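# Unroll a rolled necktie and lay it flat, folded in half

## Task

Unroll the necktie, which starts rolled up and folded, and leave it lying flat on the table. Done means: doubled over once at its middle (the bend may remain a low loop), stretched to its whole length, flat everywhere, about aligned and about straight, opened to its whole width, with no further folds and no part hanging past the table edge. Dropping it into place is allowed.

## Robot and tools

Robot: two arms, left_arm and right_arm, each ending in a five-finger hand. left_arm has a left hand, right_arm a right hand. Base positions in the scene frame: left_arm (+0.017, +0.334, +0.007) m, right_arm (+0.015, -0.273, +0.022) m, both facing nearly straight along +x.

Frames: the scene frame has its origin at table-top height, midway between the nominal bases; +x runs out over the table, +z up, and left_arm sits on the +y side (this is not the image left). Reported end_effector_position (m) and end_effector_quat_wxyz are in the scene frame. Offsets you send are along the axes of each arm's current Hand target, not the scene axes. Hand point axes: +z along the straight fingers, +y out of the palm, +x across the palm away from the thumb on the right hand (toward the thumb on the left hand). The hand point sits 0.05 m in front of the palm; straight fingertips reach 0.06 to 0.07 m past it along +z and lie 0.06 m behind it along -y. A wrist bracket on the little-finger side can strike things.

A row is 28 numbers, each in [-1, 1], always covering both arms: left dx, dy, dz, rx, ry, rz; left thumb_turn, thumb_bend, index, middle, ring, little; left force_limit, speed; then the same 14 for the right arm. Pose numbers are offsets from that arm's Hand target as it stood when the action or move began (every row of an action counts from that same start, not from the row before); 1.0 equals 0.6 m of travel or 180 degrees of turn, and rx, ry, rz form one rotation vector. Sending six zeros re-requests the current Hand target. Hand numbers are absolute targets: -1 open/straight, +1 closed; thumb_turn +1 puts the thumb across from the fingers. force_limit maps -1..+1 to about 0..10 N (0..15 N for the two thumb motors); speed rises from near zero at -1 to full at +0.48 and stays full above. There is no 'unchanged' value: to keep a hand as it is, resend the last eight hand numbers you sent in this scene; if none were sent yet, send hand_measured plus hand_force_limit and hand_speed.

Tools:
- execute_actions(actions, cameras): actions is a list of actions, each a list of up to 15 rows at 1/30 s per row; a short action repeats its last row to fill 15 steps. Images come only with an empty actions list or when cameras names them (["all"], names, or []).
- move(target, speed, blend, blocking, cameras): target is one 28-number row or up to 15 rows; every row's offsets count from the Hand targets at the start of the move. speed is top path speed in m/s (0.002 to 4.3, default 0.25; turning capped at twice this in rad/s), one value or one per target. blend (m) rounds corners between listed targets; 0 stops at each. blocking=false returns after about 0.5 s while the move continues. The result adds a move: line giving the ending (done, off_target, moving, held, fault) and any limits (paced = pose clipped, held = steps withheld). Paths do not avoid obstacles or the other arm; keep paths away from an arm's own base.
- wait(seconds 0 to 10, cameras): lets the scene run holding the last commands.
- stop(cameras): brakes a running move.
- zoom_image(camera, region [x0, y0, x1, y1] in pixels, at most 504 by 504): enlarges part of the newest image of cam_high, cam_low, cam_roll_left, cam_roll_right, cam_left_wrist or cam_right_wrist (all 672x504).
- show_instructions(): shows reference images.
- finished_scene(scene): ends the current scene, given its number; irreversible.

Results: each hand's Hand target (the pose later offsets count from), position and orientation, joint positions, velocities and torques, hand_measured, hand_stopped_by (moving, target, force, stalled, fault), hand_load_n (fingertip load, positive pushing the finger open; near 0 means the grip was lost), and sometimes motor temperatures and a MOTOR HOT line.

Behaviour to expect: arms follow commands loosely and often rest 1 to 5 cm short, usually low; the next command, even all zeros, asks again. Commanded orientation is clipped to within 40 degrees of the measured one. A closing finger stops at force_limit or locks when blocked; to squeeze harder raise force_limit and send a more-closed target; close at speed -0.94 or below for a gentle grip. The thumb-fingers grasp spans about 0.035 to 0.065 m; a thin tie may need pinching against the thumb.

Avoid: letting the tie fall off the table or leaving it off the table, releasing it while it swings, fast impacts or hard presses on the table, pushing an arm against something it cannot reach (motors heat and at 100 °C the arm drops), excess finger force, and any contact or grip between the two hands. Loose objects may occasionally be nudged by an outside push.

Each tool is called after "Emit:" as name(argument=value, ...) on one line, values as JSON.

Reference images:

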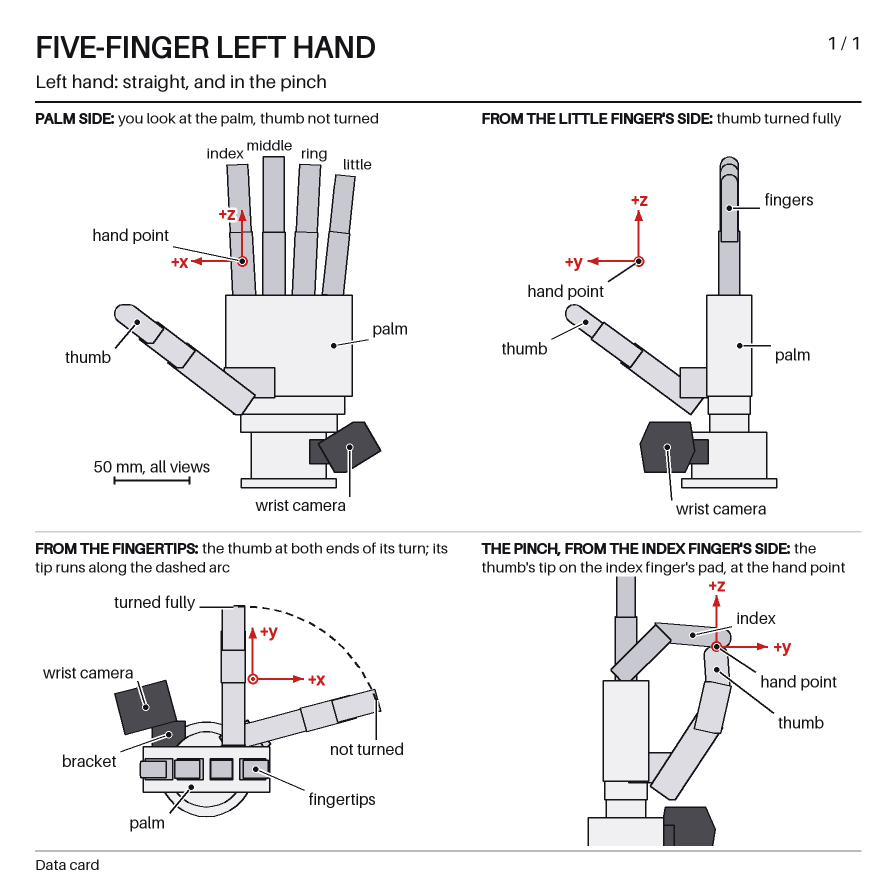

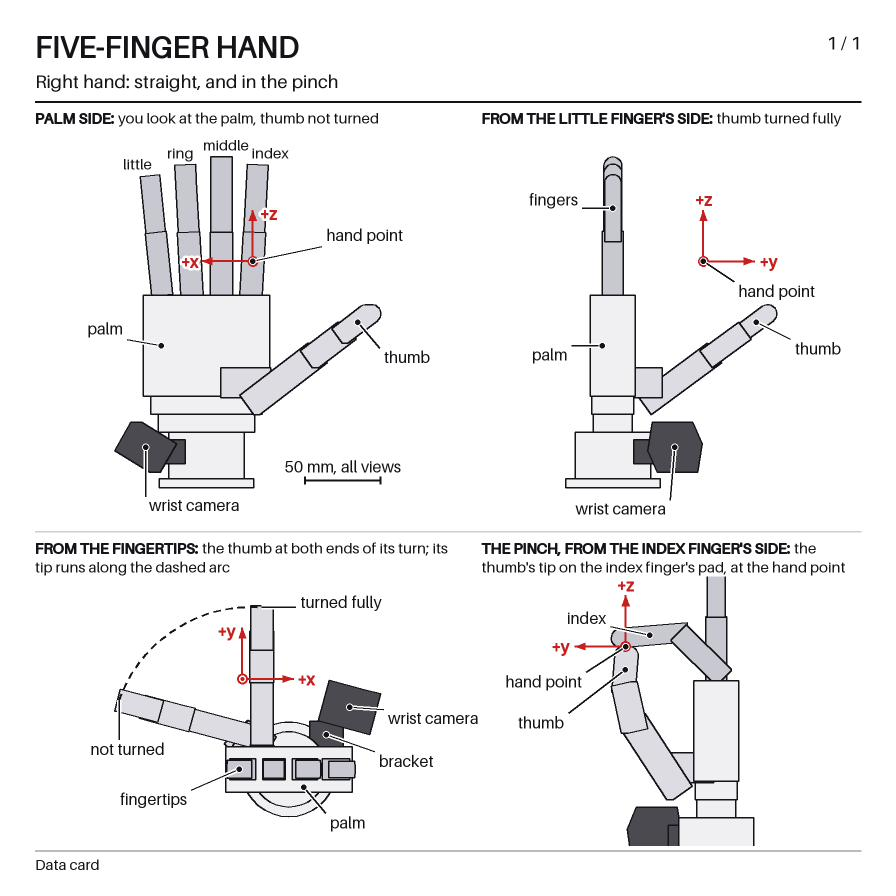

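## Session

Emit:
execute_actions(actions=[])

Scene clock: 0.00 s.
left_arm: end_effector_position=(+0.5890, -0.0641, +0.3168) hand_measured=(-1.000, -1.000, -1.000, -1.000, -1.000, -1.000) hand_load_n=(+0.0, +0.0, +0.0, +0.0, +0.0, +0.0) hand_stopped_by=(target, target, target, target, target, target) hand_force_limit=0.00 hand_speed=-0.80 end_effector_quat_wxyz=(-0.086, -0.443, +0.830, -0.327) | right_arm: end_effector_position=(+0.8774, -0.2313, +0.2394) hand_measured=(-1.000, -1.000, -1.000, -1.000, -1.000, -1.000) hand_load_n=(+0.0, +0.0, +0.0, +0.0, +0.0, +0.0) hand_stopped_by=(target, target, target, target, target, target) hand_force_limit=0.00 hand_speed=-0.80 end_effector_quat_wxyz=(+0.277, +0.057, +0.918, +0.279)
Joint positions: left_arm=[-0.435 2.111 2.431 -1.421 0.525 0.031] | right_arm=[-0.108 2.268 2.236 -0.935 -0.576 1.751]
Joint velocities: within noise
Joint torques (N m): no reading
Motor temperatures (°C): left_arm=[28 36 27 24 28 27] | right_arm=[24 33 21 25 25 26]
Heat: left arm: hottest shoulder 36 °C; right arm: hottest shoulder 33 °C.
Hand target: left_arm +0.5928, -0.0658, +0.3207; -0.081, -0.441, +0.830, -0.332 | right_arm +0.8817, -0.2319, +0.2427; +0.283, +0.055, +0.916, +0.278

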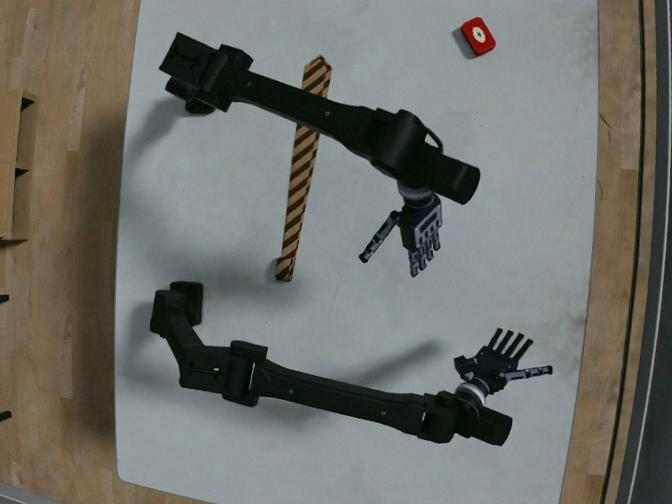

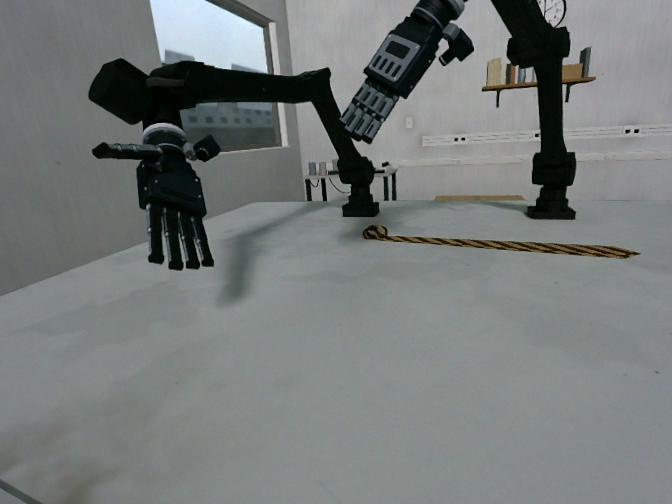

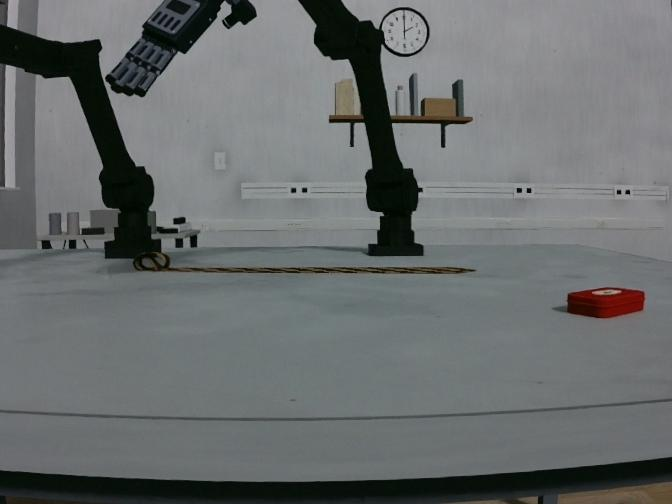

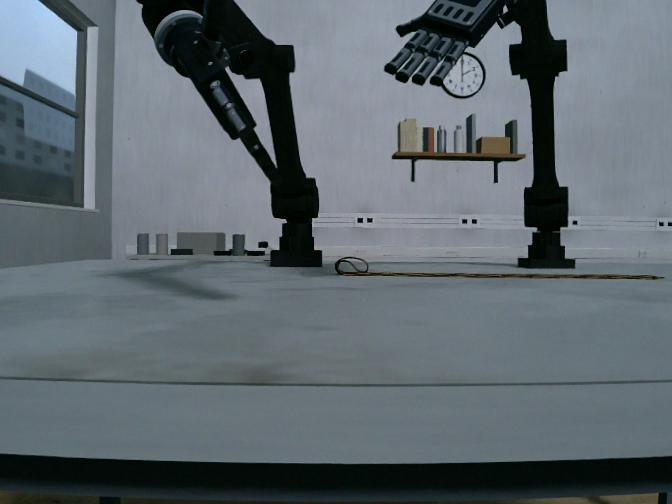

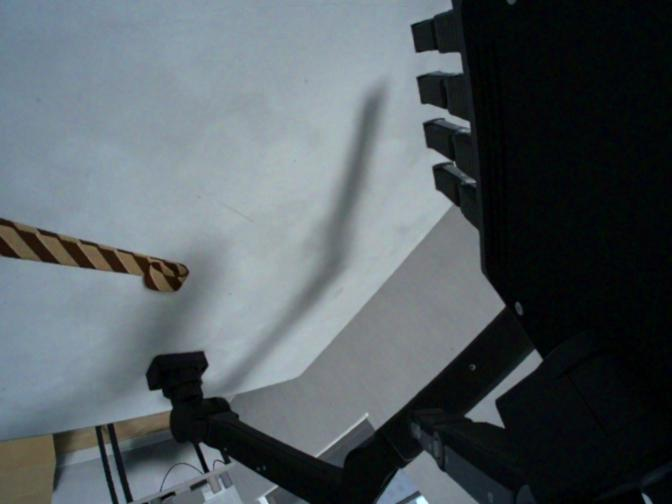

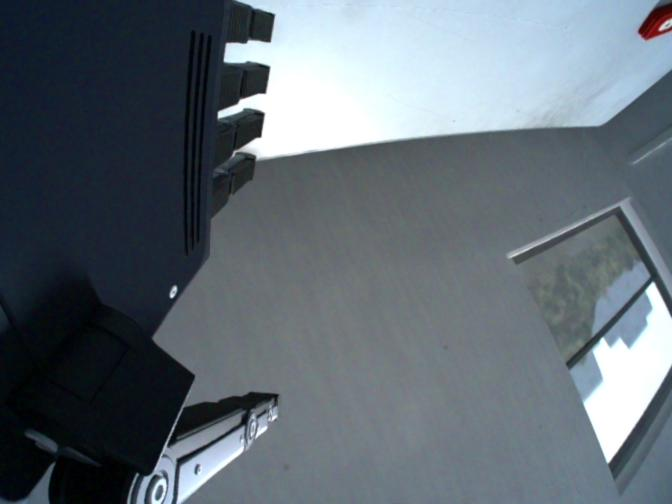

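Emit:
zoom_image(camera="cam_high", region=[240, 190, 340, 290])

Emit:
zoom_image(camera="cam_roll_right", region=[300, 230, 420, 300])

Emit:
zoom_image(camera="cam_low", region=[340, 200, 460, 270])

Emit:
zoom_image(camera="cam_left_wrist", region=[100, 220, 220, 320])

Emit:
zoom_image(camera="cam_high", region=[260, 30, 360, 130])

Scaled by 5.040 from the camera's 672x504 image, which has a finer 960x720 frame.

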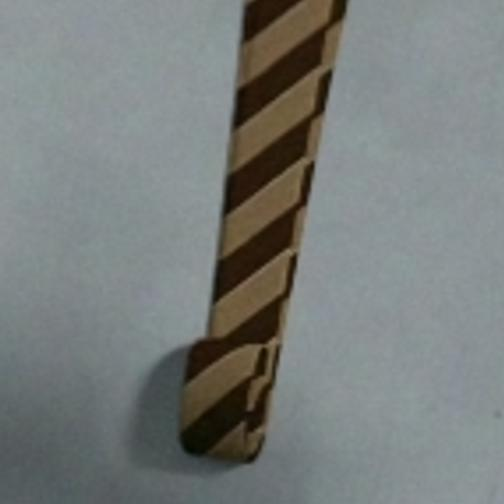

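Scaled by 4.200 from the camera's 672x504 image, which has a finer 960x720 frame.

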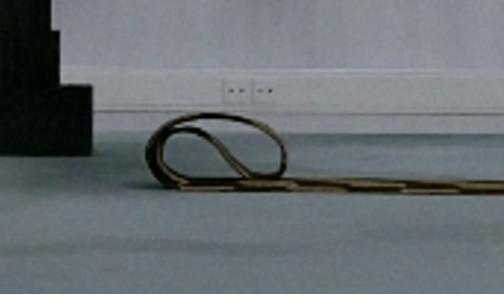

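Scaled by 4.200 from the camera's 672x504 image, which has a finer 960x720 frame.

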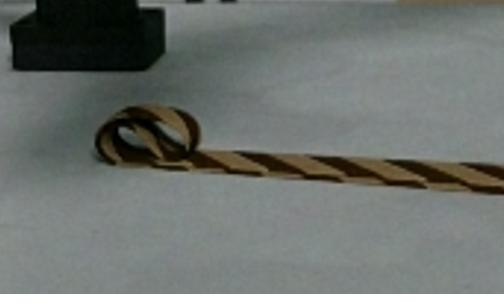

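Scaled by 4.200 from the camera's 672x504 image, which has a finer 960x720 frame.

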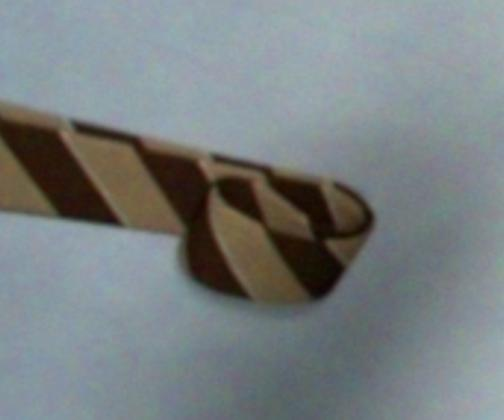

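Scaled by 5.040 from the camera's 672x504 image, which has a finer 960x720 frame.

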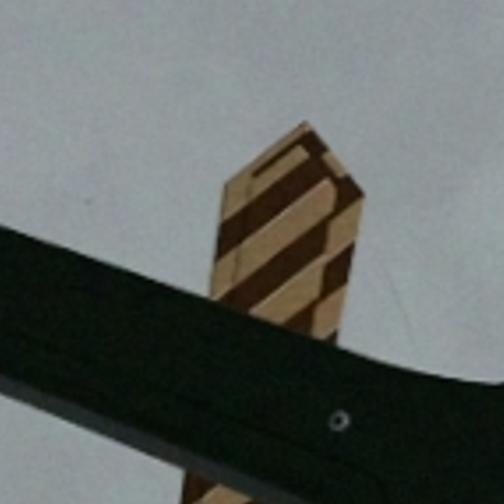

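Emit:
move(target=[0.198,0.533,-0.005,-0.224,-0.055,0.298,-1,-1,-1,-1,-1,-1,0,-0.8,-0.07,-0.409,-0.393,0.058,-0.066,0.083,-1,-1,-1,-1,-1,-1,0,-0.8], cameras=["cam_high","cam_low","cam_roll_right","cam_left_wrist"])

Scene clock: 59.30 s.
left_arm: end_effector_position=(+0.2738, -0.0265, +0.2170) hand_measured=(-1.000, -1.000, -1.000, -1.000, -1.000, -1.000) hand_load_n=(+0.0, +0.0, +0.0, +0.0, +0.0, +0.0) hand_stopped_by=(target, target, target, target, target, target) hand_force_limit=0.00 hand_speed=-0.80 end_effector_quat_wxyz=(+0.001, -0.006, +1.000, -0.003) | right_arm: end_effector_position=(+0.7947, -0.5626, +0.2845) hand_measured=(-1.000, -1.000, -1.000, -1.000, -1.000, -1.000) hand_load_n=(+0.0, +0.0, +0.0, +0.0, +0.0, +0.0) hand_stopped_by=(target, target, target, target, target, target) hand_force_limit=0.00 hand_speed=-0.80 end_effector_quat_wxyz=(+0.326, +0.236, +0.888, +0.222)
Joint positions: left_arm=[-0.972 1.669 1.612 -1.508 0.002 0.59] | right_arm=[-0.522 2.159 2.165 -0.986 -0.593 1.735]
Joint torques (N m): left_arm=[0.15 -15.91 6.67 -0.38 -0.11 0.22] | right_arm=[1.44 -19.02 11.18 0.99 -0.58 -0.15]
Motor temperatures (°C): left_arm=[27 40 32 24 27 26] | right_arm=[24 39 27 25 24 24]
Heat: left arm: hottest shoulder 40 °C; right arm: hottest shoulder 39 °C.
Hand target: left_arm +0.2701, -0.0195, +0.2204; +0.000, +0.000, +1.000, -0.001 | right_arm +0.8013, -0.5614, +0.2918; +0.332, +0.227, +0.889, +0.221
Off the commanded pose: left_arm 0.009 m, 1 deg | right_arm 0.010 m, 1 deg.
move: done
camera_calibration:
cam_left_wrist: T_world_to_cam=[[-0.28155, -0.959481, -0.0111955, 0.0592907], [-0.823969, 0.235773, 0.515253, 0.119031], [-0.491736, 0.154294, -0.856965, 0.439015], [0, 0, 0, 1]] pos_world=[0.33065, -0.0389135, 0.315553]
Images, in order (width x height): cam_high 672x504, cam_low 672x504, cam_roll_right 672x504, cam_left_wrist 672x504.

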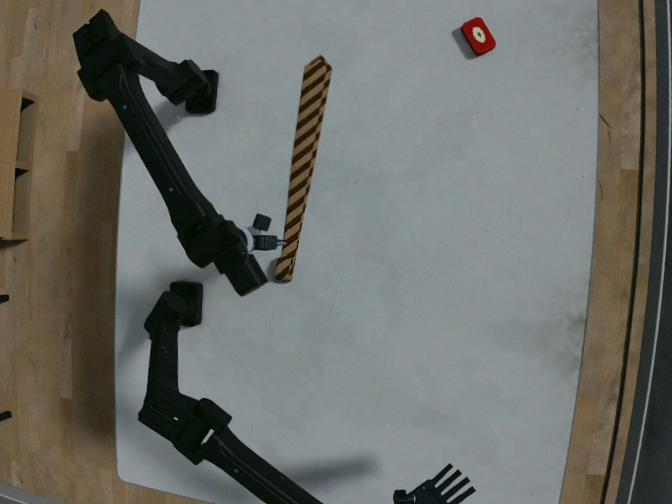

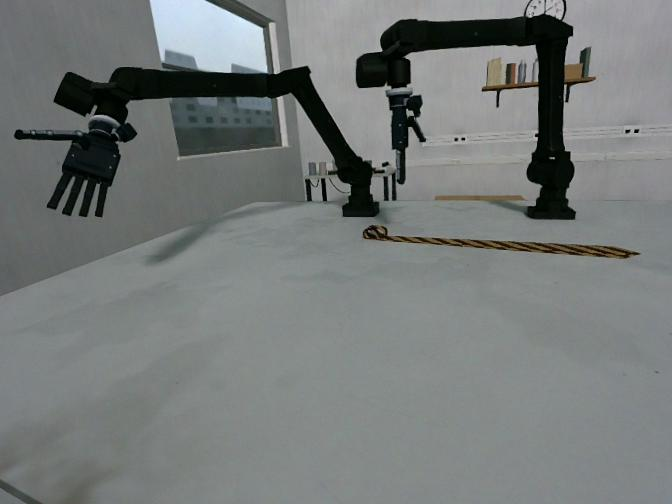

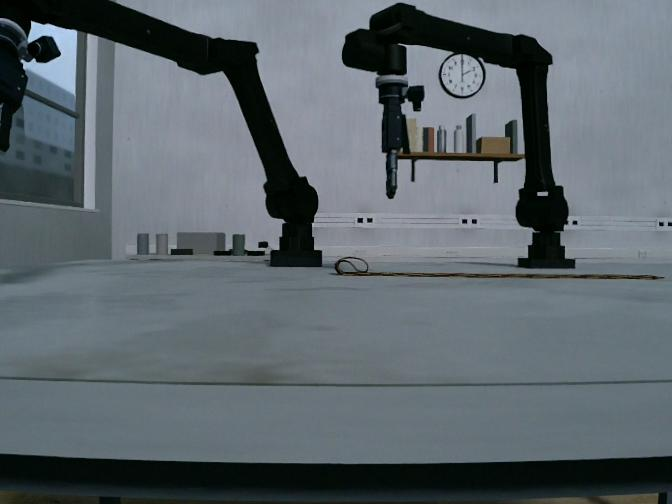

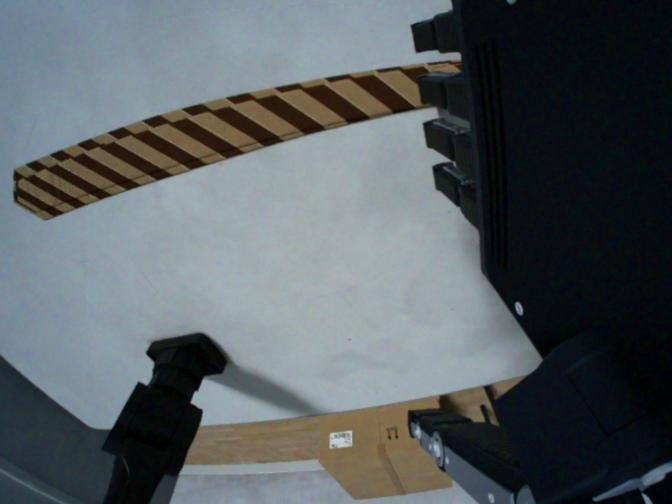

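Emit:
move(target=[0,0,0.2,0,0,0,-1,-1,-1,-1,-1,-1,0,-0.8,0,0,0,0,0,0,-1,-1,-1,-1,-1,-1,0,-0.8], cameras=["cam_high","cam_roll_right"])

Emit:
zoom_image(camera="cam_roll_right", region=[300, 200, 460, 300])

Scene clock: 65.83 s.
left_arm: end_effector_position=(+0.2706, -0.0218, +0.1112) hand_measured=(-1.000, -1.000, -1.000, -1.000, -1.000, -1.000) hand_load_n=(+0.0, +0.0, +0.0, +0.0, +0.0, +0.0) hand_stopped_by=(target, target, target, target, target, target) hand_force_limit=0.00 hand_speed=-0.80 end_effector_quat_wxyz=(+0.005, -0.006, +1.000, -0.009) | right_arm: end_effector_position=(+0.7947, -0.5626, +0.2845) hand_measured=(-1.000, -1.000, -1.000, -1.000, -1.000, -1.000) hand_load_n=(-0.5, +0.0, +0.0, +0.0, +0.0, +0.0) hand_stopped_by=(target, target, target, target, target, target) hand_force_limit=0.00 hand_speed=-0.80 end_effector_quat_wxyz=(+0.326, +0.236, +0.888, +0.222)
Joint positions: left_arm=[-0.972 1.698 1.368 -1.221 0.002 0.59] | right_arm=[-0.522 2.159 2.165 -0.986 -0.593 1.735]
Joint torques (N m): left_arm=[0.15 -13.16 6.68 0.42 -0.11 0.21] | right_arm=[1.49 -18.9 11.08 0.99 -0.58 -0.15]
Heat: left arm: hottest shoulder 40 °C; right arm: hottest shoulder 39 °C.
Hand target: left_arm +0.2702, -0.0197, +0.1004; +0.001, +0.000, +1.000, -0.001 | right_arm +0.8013, -0.5614, +0.2918; +0.332, +0.227, +0.889, +0.221
Off the commanded pose: left_arm 0.011 m, 1 deg | right_arm 0.010 m, 1 deg.
move: off_target (left_arm)
Images, in order (width x height): cam_high 672x504, cam_roll_right 672x504.

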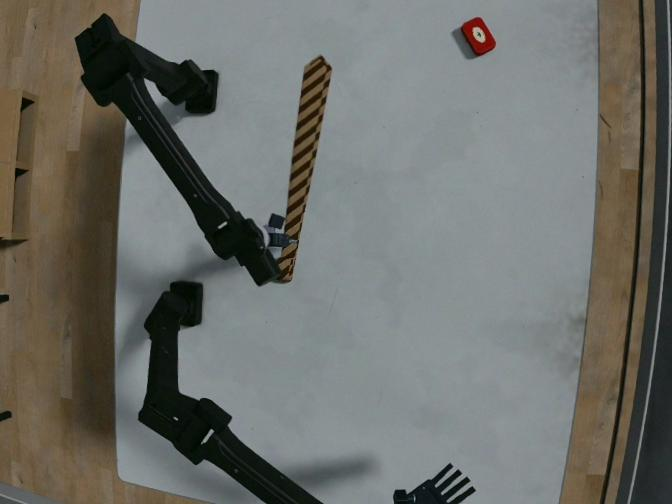

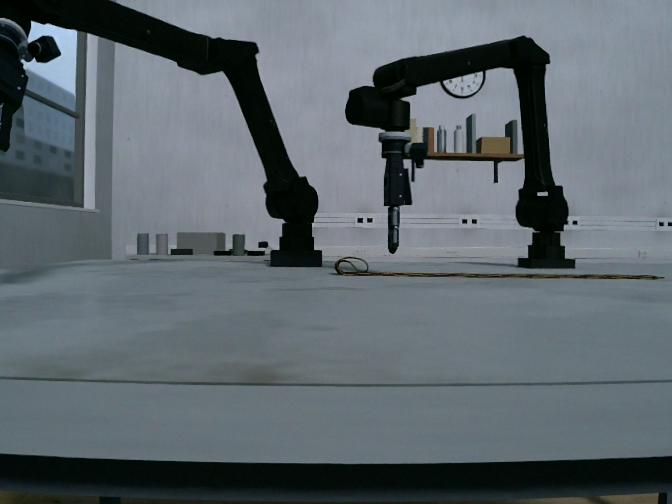

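Scaled by 3.150 from the camera's 672x504 image, which has a finer 960x720 frame.

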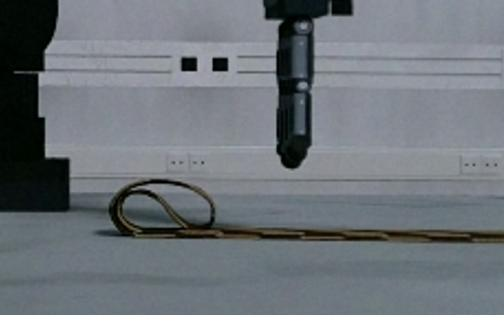

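Emit:
move(target=[[0,0,0.035,0,0,0,-1,-1,-1,-1,-1,-1,0,-0.8,0,0,0,0,0,0,-1,-1,-1,-1,-1,-1,0,-0.8],[0,-0.16,0.035,0,0,0,-1,-1,-1,-1,-1,-1,0,-0.8,0,0,0,0,0,0,-1,-1,-1,-1,-1,-1,0,-0.8]], speed=0.12, cameras=["cam_high","cam_roll_right"])

Emit:
zoom_image(camera="cam_roll_right", region=[250, 200, 410, 300])

Scene clock: 73.90 s.
left_arm: end_effector_position=(+0.2671, -0.0985, +0.0779) hand_measured=(-1.000, -1.000, -1.000, -1.000, -1.000, -1.000) hand_load_n=(+0.0, +0.0, +0.0, +0.0, +0.0, -0.5) hand_stopped_by=(target, target, target, target, target, target) hand_force_limit=0.00 hand_speed=-0.80 end_effector_quat_wxyz=(-0.002, +0.002, +1.000, +0.005) | right_arm: end_effector_position=(+0.7947, -0.5626, +0.2845) hand_measured=(-1.000, -1.000, -1.000, -1.000, -1.000, -1.000) hand_load_n=(+0.0, +0.0, +0.0, +0.0, +0.5, +0.0) hand_stopped_by=(target, target, target, target, target, target) hand_force_limit=0.00 hand_speed=-0.80 end_effector_quat_wxyz=(+0.326, +0.236, +0.888, +0.222)
Joint positions: left_arm=[-1.057 1.903 1.562 -1.24 -0.001 0.523] | right_arm=[-0.522 2.159 2.165 -0.986 -0.593 1.735]
Joint torques (N m): left_arm=[-0.56 -14.74 11.04 -0.57 -0.02 -0.03] | right_arm=[1.44 -18.96 11.08 0.99 -0.57 -0.16]
Heat: left arm: hottest shoulder 39 °C; right arm: hottest shoulder 38 °C.
Hand target: left_arm +0.2702, -0.1157, +0.0794; +0.000, +0.000, +1.000, -0.001 | right_arm +0.8013, -0.5614, +0.2918; +0.332, +0.227, +0.889, +0.221
Off the commanded pose: left_arm 0.018 m, 1 deg | right_arm 0.010 m, 1 deg.
move: off_target (left_arm)
Images, in order (width x height): cam_high 672x504, cam_roll_right 672x504.

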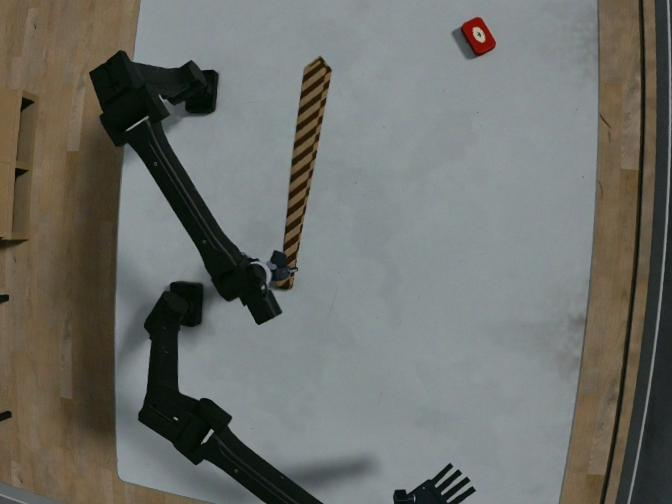

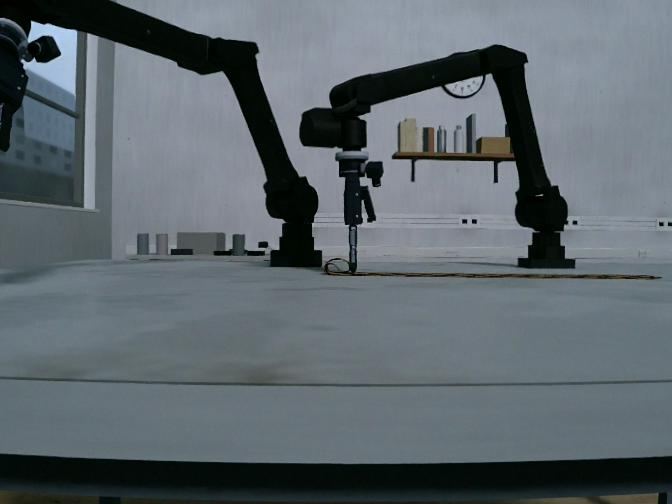

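Scaled by 3.150 from the camera's 672x504 image, which has a finer 960x720 frame.

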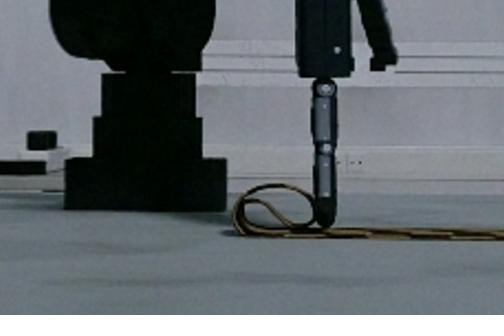

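Emit:
move(target=[[0,-0.2,-0.008,0,0,0,-1,-1,-1,-1,-1,-1,0,-0.8,0,0,0,0,0,0,-1,-1,-1,-1,-1,-1,0,-0.8]], speed=0.15, cameras=["cam_high","cam_roll_right"])

Emit:
zoom_image(camera="cam_roll_right", region=[200, 200, 360, 300])

Scene clock: 78.80 s.
left_arm: end_effector_position=(+0.2698, -0.2191, +0.0852) hand_measured=(-1.000, -1.000, -1.000, -1.000, -1.000, -1.000) hand_load_n=(+0.0, +0.0, +0.0, +0.0, +0.0, +0.0) hand_stopped_by=(target, target, target, target, target, target) hand_force_limit=0.00 hand_speed=-0.80 end_effector_quat_wxyz=(-0.003, +0.002, +1.000, +0.006) | right_arm: end_effector_position=(+0.7947, -0.5626, +0.2845) hand_measured=(-1.000, -1.000, -1.000, -1.000, -1.000, -1.000) hand_load_n=(+0.0, +0.0, +0.0, +0.0, +0.0, +0.0) hand_stopped_by=(target, target, target, target, target, target) hand_force_limit=0.00 hand_speed=-0.80 end_effector_quat_wxyz=(+0.326, +0.236, +0.888, +0.222)
Joint positions: left_arm=[-1.142 2.203 2.071 -1.452 -0.001 0.437] | right_arm=[-0.522 2.159 2.165 -0.986 -0.593 1.735]
Joint torques (N m): left_arm=[-0.56 -18.9 12.04 -0.54 -0.02 -0.03] | right_arm=[1.55 -18.78 11.1 1.01 -0.58 -0.15]
Heat: left arm: hottest shoulder 39 °C; right arm: hottest shoulder 38 °C.
Hand target: left_arm +0.2701, -0.2358, +0.0844; +0.000, +0.000, +1.000, -0.001 | right_arm +0.8013, -0.5614, +0.2918; +0.332, +0.227, +0.889, +0.221
Off the commanded pose: left_arm 0.017 m, 1 deg | right_arm 0.010 m, 1 deg.
move: off_target (left_arm)
Images, in order (width x height): cam_high 672x504, cam_roll_right 672x504.

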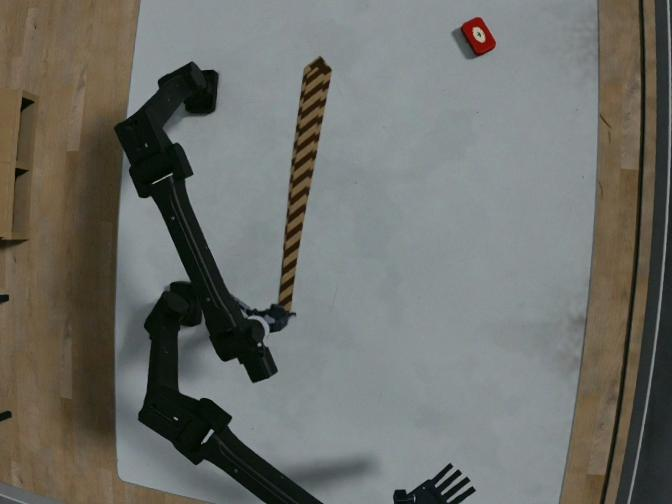

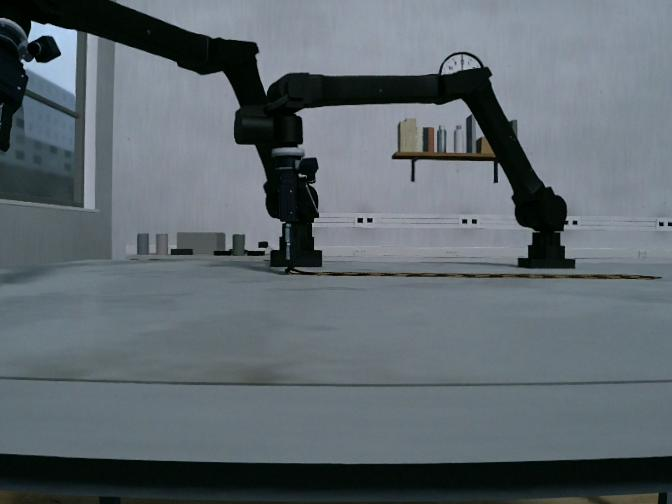

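Scaled by 3.150 from the camera's 672x504 image, which has a finer 960x720 frame.

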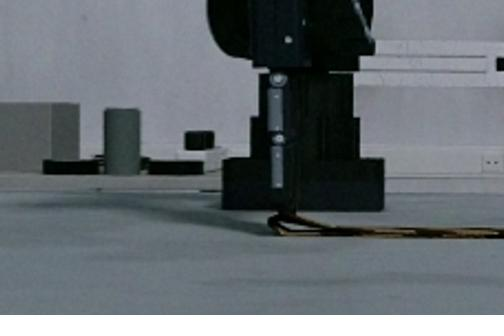

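Emit:
move(target=[[0,0.0,-0.2,0,0,0,-1,-1,-1,-1,-1,-1,0,-0.8,0,0,0,0,0,0,-1,-1,-1,-1,-1,-1,0,-0.8],[0,0.35,-0.2,0,0,0,-1,-1,-1,-1,-1,-1,0,-0.8,0,0,0,0,0,0,-1,-1,-1,-1,-1,-1,0,-0.8]], cameras=["cam_high","cam_roll_right","cam_left_wrist"])

Emit:
zoom_image(camera="cam_roll_right", region=[240, 220, 400, 300])

Emit:
zoom_image(camera="cam_high", region=[240, 240, 340, 340])

Scene clock: 84.70 s.
left_arm: end_effector_position=(+0.2689, -0.0295, +0.2055) hand_measured=(-1.000, -1.000, -1.000, -1.000, -1.000, -1.000) hand_load_n=(+0.0, +0.0, +0.0, +0.0, +0.0, +0.0) hand_stopped_by=(target, target, target, target, target, target) hand_force_limit=0.00 hand_speed=-0.80 end_effector_quat_wxyz=(-0.001, -0.004, +1.000, +0.001) | right_arm: end_effector_position=(+0.7947, -0.5626, +0.2845) hand_measured=(-1.000, -1.000, -1.000, -1.000, -1.000, -1.000) hand_load_n=(+0.0, +0.0, +0.0, +0.0, +0.0, +0.0) hand_stopped_by=(target, target, target, target, target, target) hand_force_limit=0.00 hand_speed=-0.80 end_effector_quat_wxyz=(+0.326, +0.236, +0.888, +0.222)
Joint positions: left_arm=[-0.985 1.677 1.59 -1.486 -0.001 0.583] | right_arm=[-0.522 2.159 2.165 -0.986 -0.593 1.735]
Joint torques (N m): left_arm=[0.62 -15.21 6.6 0.36 -0.04 0.2] | right_arm=[1.55 -18.78 11.1 1.01 -0.57 -0.15]
Heat: left arm: hottest shoulder 39 °C; right arm: hottest shoulder 38 °C.
Hand target: left_arm +0.2701, -0.0255, +0.2041; +0.001, +0.000, +1.000, -0.001 | right_arm +0.8013, -0.5614, +0.2918; +0.332, +0.227, +0.889, +0.221
Off the commanded pose: left_arm 0.004 m, 1 deg | right_arm 0.010 m, 1 deg.
move: done
camera_calibration:
cam_left_wrist: T_world_to_cam=[[-0.287051, -0.95774, -0.0183152, 0.0578279], [-0.821159, 0.23618, 0.519535, 0.120036], [-0.493254, 0.164173, -0.854253, 0.427351], [0, 0, 0, 1]] pos_world=[0.325961, -0.0431253, 0.303762]
Images, in order (width x height): cam_high 672x504, cam_roll_right 672x504, cam_left_wrist 672x504.

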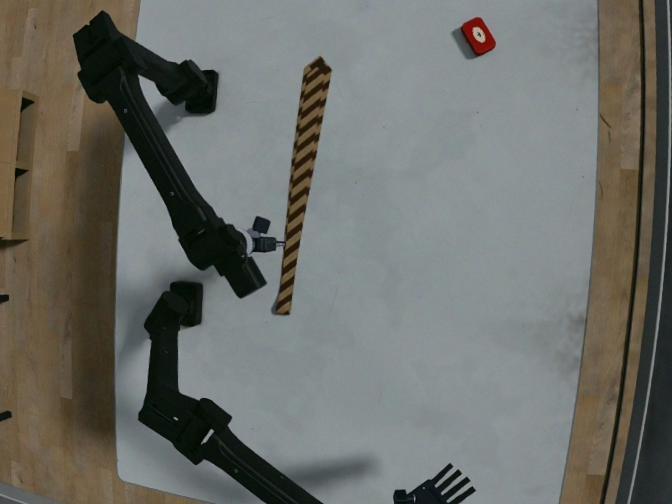

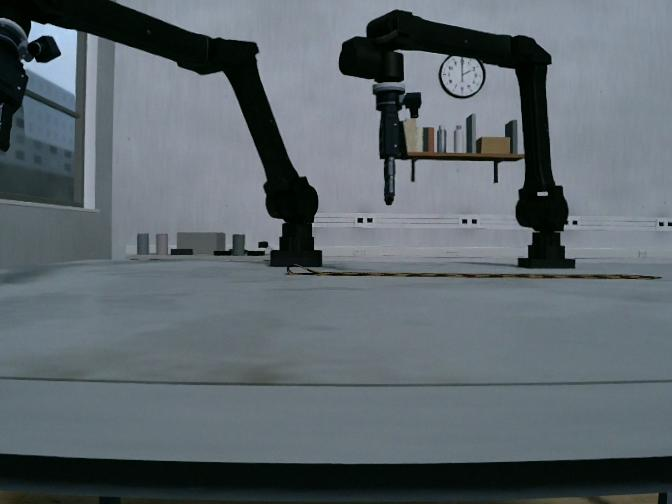

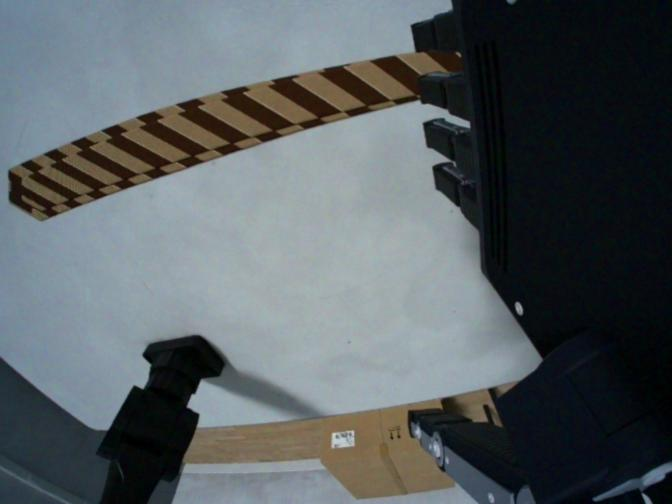

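Scaled by 3.150 from the camera's 672x504 image, which has a finer 960x720 frame.

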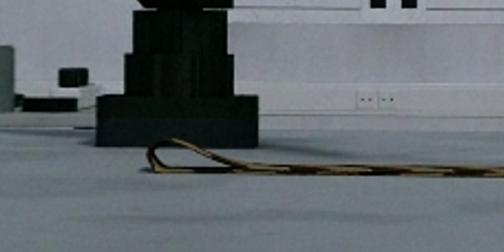

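Scaled by 5.040 from the camera's 672x504 image, which has a finer 960x720 frame.

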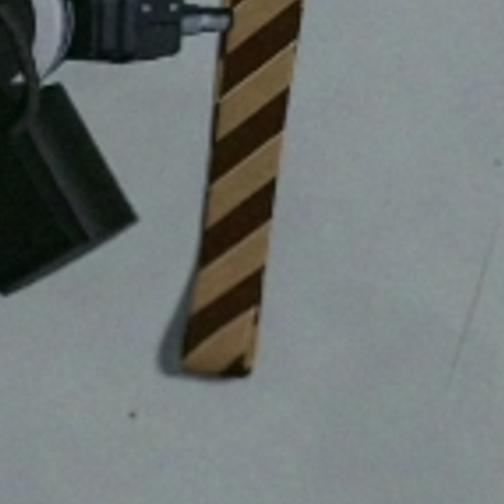

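Emit:
zoom_image(camera="cam_roll_right", region=[280, 252, 340, 282])

Emit:
execute_actions(actions=[], cameras=["cam_low","cam_high"])

Emit:
zoom_image(camera="cam_low", region=[310, 205, 410, 265])

Emit:
zoom_image(camera="cam_high", region=[265, 285, 305, 325])

Scaled by 8.400 from the camera's 672x504 image, which has a finer 960x720 frame.

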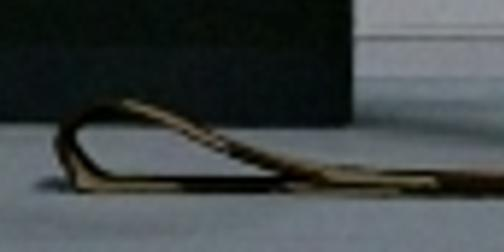

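Scene clock: 89.57 s.
left_arm: end_effector_position=(+0.2689, -0.0295, +0.2055) hand_measured=(-1.000, -1.000, -1.000, -1.000, -1.000, -1.000) hand_load_n=(+0.0, +0.0, +0.0, +0.0, +0.0, +0.0) hand_stopped_by=(target, target, target, target, target, target) hand_force_limit=0.00 hand_speed=-0.80 end_effector_quat_wxyz=(-0.001, -0.003, +1.000, +0.001) | right_arm: end_effector_position=(+0.7947, -0.5626, +0.2845) hand_measured=(-1.000, -1.000, -1.000, -1.000, -1.000, -1.000) hand_load_n=(+0.0, -0.5, +0.0, +0.0, +0.0, +0.5) hand_stopped_by=(target, target, target, target, target, target) hand_force_limit=0.00 hand_speed=-0.80 end_effector_quat_wxyz=(+0.326, +0.236, +0.888, +0.222)
Joint positions: left_arm=[-0.985 1.677 1.59 -1.486 -0.001 0.583] | right_arm=[-0.522 2.159 2.165 -0.986 -0.593 1.735]
Joint velocities: within noise
Joint torques (N m): left_arm=[0.62 -15.38 6.64 0.36 -0.04 0.21] | right_arm=[1.44 -18.78 11.11 0.99 -0.58 -0.16]
Motor temperatures (°C): left_arm=[27 39 33 23 26 25] | right_arm=[24 38 27 24 24 24]
Heat: left arm: hottest shoulder 39 °C; right arm: hottest shoulder 38 °C.
Hand target: left_arm +0.2701, -0.0255, +0.2041; +0.001, +0.000, +1.000, -0.001 | right_arm +0.8013, -0.5614, +0.2918; +0.332, +0.227, +0.889, +0.221
Off the commanded pose: left_arm 0.004 m, 0 deg | right_arm 0.010 m, 1 deg.
Images, in order (width x height): cam_high 672x504, cam_low 672x504.

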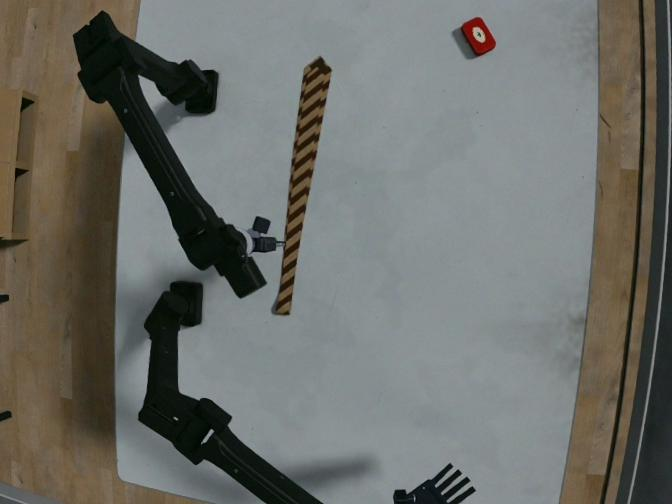

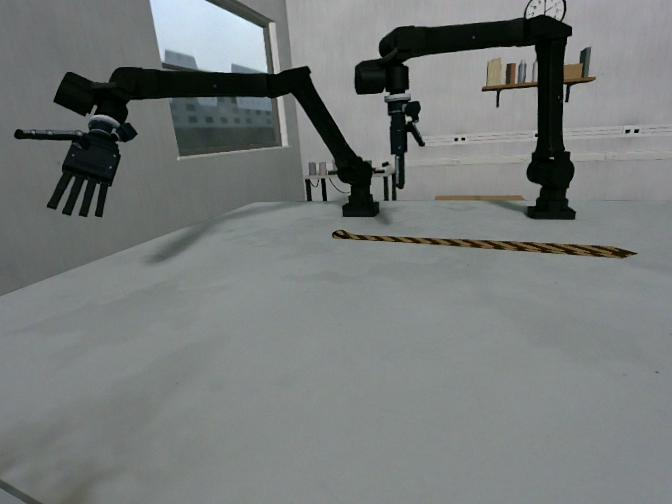

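Scaled by 5.040 from the camera's 672x504 image, which has a finer 960x720 frame.

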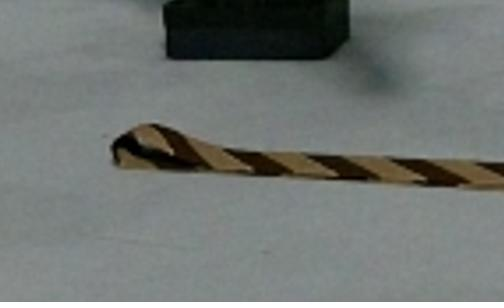

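Scaled by 12.600 from the camera's 672x504 image, which has a finer 960x720 frame.

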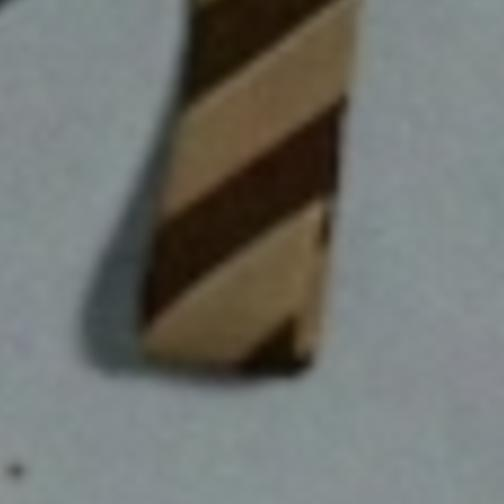

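Emit:
move(target=[[0.015,-0.29,0.05,0,0,0,-1,-1,-1,-1,-1,-1,0,-0.8,0,0,0,0,0,0,-1,-1,-1,-1,-1,-1,0,-0.8],[0.015,-0.29,0.217,0,0,0,-1,-1,-1,-1,-1,-1,0,-0.8,0,0,0,0,0,0,-1,-1,-1,-1,-1,-1,0,-0.8],[0.015,-0.29,0,0,0,0,-1,-1,-1,-1,-1,-1,0,-0.8,0,0,0,0,0,0,-1,-1,-1,-1,-1,-1,0,-0.8],[0.015,0,0,0,0,0,-1,-1,-1,-1,-1,-1,0,-0.8,0,0,0,0,0,0,-1,-1,-1,-1,-1,-1,0,-0.8]], speed=[0.3,0.1,0.2,0.3], cameras=["cam_high","cam_roll_right"])

Emit:
zoom_image(camera="cam_roll_right", region=[280, 252, 340, 282])

Emit:
zoom_image(camera="cam_high", region=[265, 285, 305, 325])

Emit:
zoom_image(camera="cam_high", region=[240, 40, 360, 160])

Scene clock: 105.90 s.
left_arm: end_effector_position=(+0.2623, -0.0266, +0.2132) hand_measured=(-1.000, -1.000, -1.000, -1.000, -1.000, -1.000) hand_load_n=(+0.0, +0.0, -0.5, +0.0, +0.0, +0.0) hand_stopped_by=(target, target, target, target, target, target) hand_force_limit=0.00 hand_speed=-0.80 end_effector_quat_wxyz=(+0.005, -0.008, +1.000, -0.006) | right_arm: end_effector_position=(+0.7947, -0.5626, +0.2845) hand_measured=(-1.000, -1.000, -1.000, -1.000, -1.000, -1.000) hand_load_n=(+0.0, +0.0, +0.0, +0.0, +0.0, +0.0) hand_stopped_by=(target, target, target, target, target, target) hand_force_limit=0.00 hand_speed=-0.80 end_effector_quat_wxyz=(+0.326, +0.236, +0.888, +0.222)
Joint positions: left_arm=[-0.992 1.646 1.574 -1.483 -0.001 0.568] | right_arm=[-0.522 2.159 2.165 -0.986 -0.593 1.735]
Joint torques (N m): left_arm=[0.03 -13.63 6.61 0.43 0 0.21] | right_arm=[1.55 -18.78 11.1 1.01 -0.58 -0.16]
Heat: left arm: hottest shoulder 39 °C; right arm: hottest shoulder 38 °C.
Hand target: left_arm +0.2612, -0.0255, +0.2041; +0.001, +0.000, +1.000, -0.001 | right_arm +0.8013, -0.5614, +0.2918; +0.332, +0.227, +0.889, +0.221
Off the commanded pose: left_arm 0.009 m, 1 deg | right_arm 0.010 m, 1 deg.
move: done
Images, in order (width x height): cam_high 672x504, cam_roll_right 672x504.

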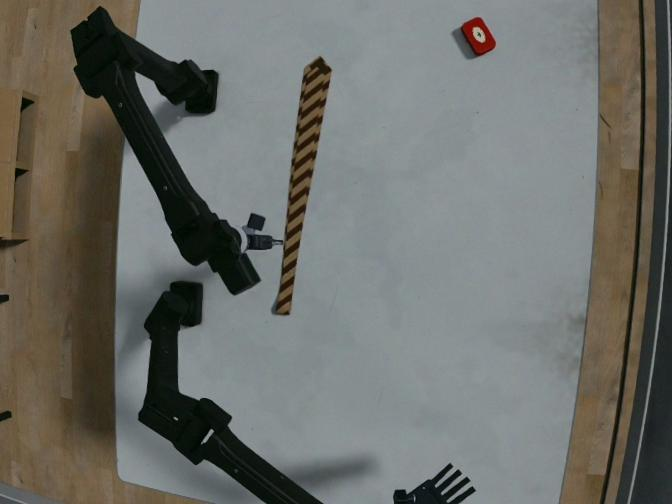

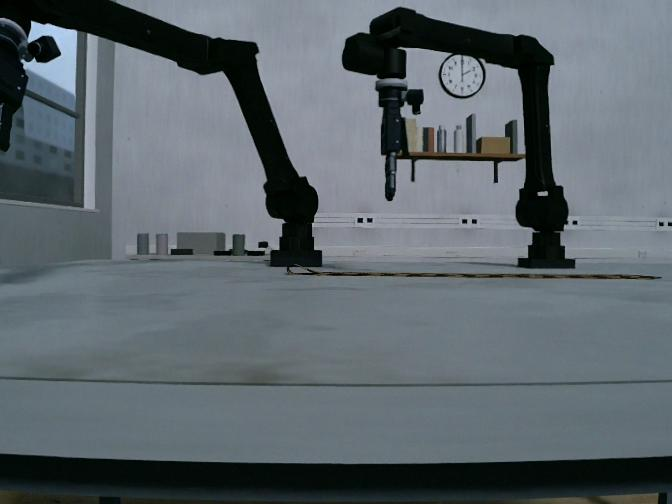

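Scaled by 8.400 from the camera's 672x504 image, which has a finer 960x720 frame.

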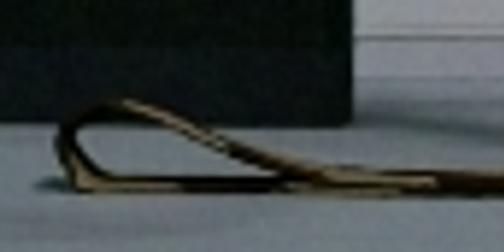

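Scaled by 12.600 from the camera's 672x504 image, which has a finer 960x720 frame.

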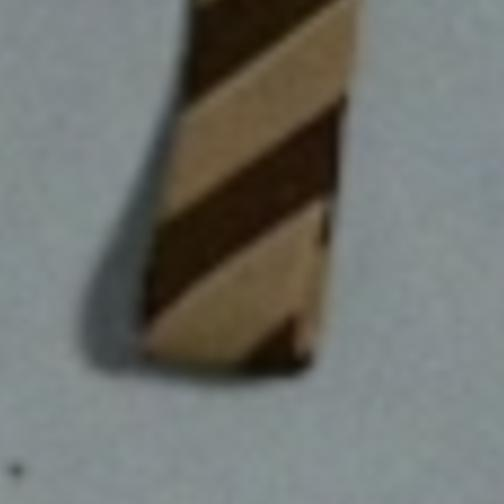

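Scaled by 4.200 from the camera's 672x504 image, which has a finer 960x720 frame.

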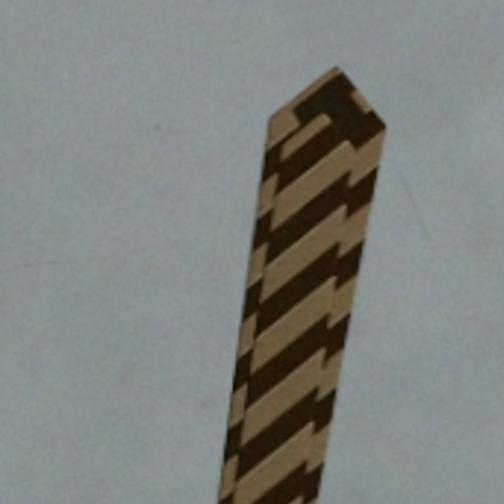

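Emit:
move(target=[-0.2,-0.4,0.16,0,0,0,-1,-1,-1,-1,-1,-1,0,-0.8,0,0,0,0,0,0,-1,-1,-1,-1,-1,-1,0,-0.8], cameras=["cam_left_wrist"])

Emit:
zoom_image(camera="cam_left_wrist", region=[230, 150, 440, 330])

Scene clock: 115.07 s.
left_arm: end_effector_position=(+0.3845, -0.2520, +0.1022) hand_measured=(-1.000, -1.000, -1.000, -1.000, -1.000, -1.000) hand_load_n=(-0.5, +0.0, +0.0, +0.0, +0.0, +0.0) hand_stopped_by=(target, target, target, target, target, target) hand_force_limit=0.00 hand_speed=-0.80 end_effector_quat_wxyz=(+0.017, +0.001, +0.999, -0.027) | right_arm: end_effector_position=(+0.7947, -0.5626, +0.2845) hand_measured=(-1.000, -1.000, -1.000, -1.000, -1.000, -1.000) hand_load_n=(+0.0, -0.5, +0.0, +0.0, +0.0, +0.0) hand_stopped_by=(target, target, target, target, target, target) hand_force_limit=0.00 hand_speed=-0.80 end_effector_quat_wxyz=(+0.326, +0.236, +0.888, +0.222)
Joint positions: left_arm=[-1.023 2.493 2.657 -1.671 -0.001 0.554] | right_arm=[-0.522 2.159 2.165 -0.986 -0.593 1.735]
Joint torques (N m): left_arm=[-0.85 -23.06 11.95 -0.29 -0.06 -0.04] | right_arm=[1.49 -18.78 11.08 0.98 -0.58 -0.15]
Heat: left arm: hottest shoulder 38 °C; right arm: hottest shoulder 38 °C.
Hand target: left_arm +0.3810, -0.2658, +0.1086; +0.001, +0.000, +1.000, -0.001 | right_arm +0.8013, -0.5614, +0.2918; +0.332, +0.227, +0.889, +0.221
Off the commanded pose: left_arm 0.016 m, 4 deg | right_arm 0.010 m, 1 deg.
joint sent to its limit (left arm) — joint 4 (wrist pitch), lower limit. The joint targets are off in orientation, not in position.
move: off_target (left_arm)
camera_calibration:
cam_left_wrist: T_world_to_cam=[[-0.295604, -0.954975, 0.0253203, -0.124401], [-0.836671, 0.271595, 0.475624, 0.340514], [-0.461086, 0.119412, -0.879284, 0.411505], [0, 0, 0, 1]] pos_world=[0.437863, -0.26042, 0.203023]
Images, in order (width x height): cam_left_wrist 672x504.

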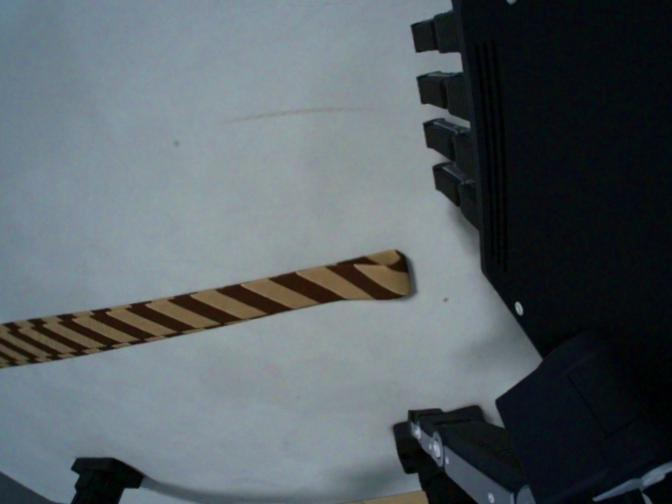

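Scaled by 2.400 from the camera's 672x504 image, which has a finer 960x720 frame.

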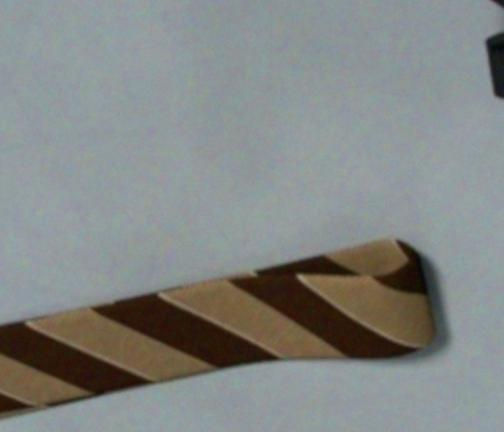

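Emit:
finished_scene(scene=1)

The scene is finished: the task was done.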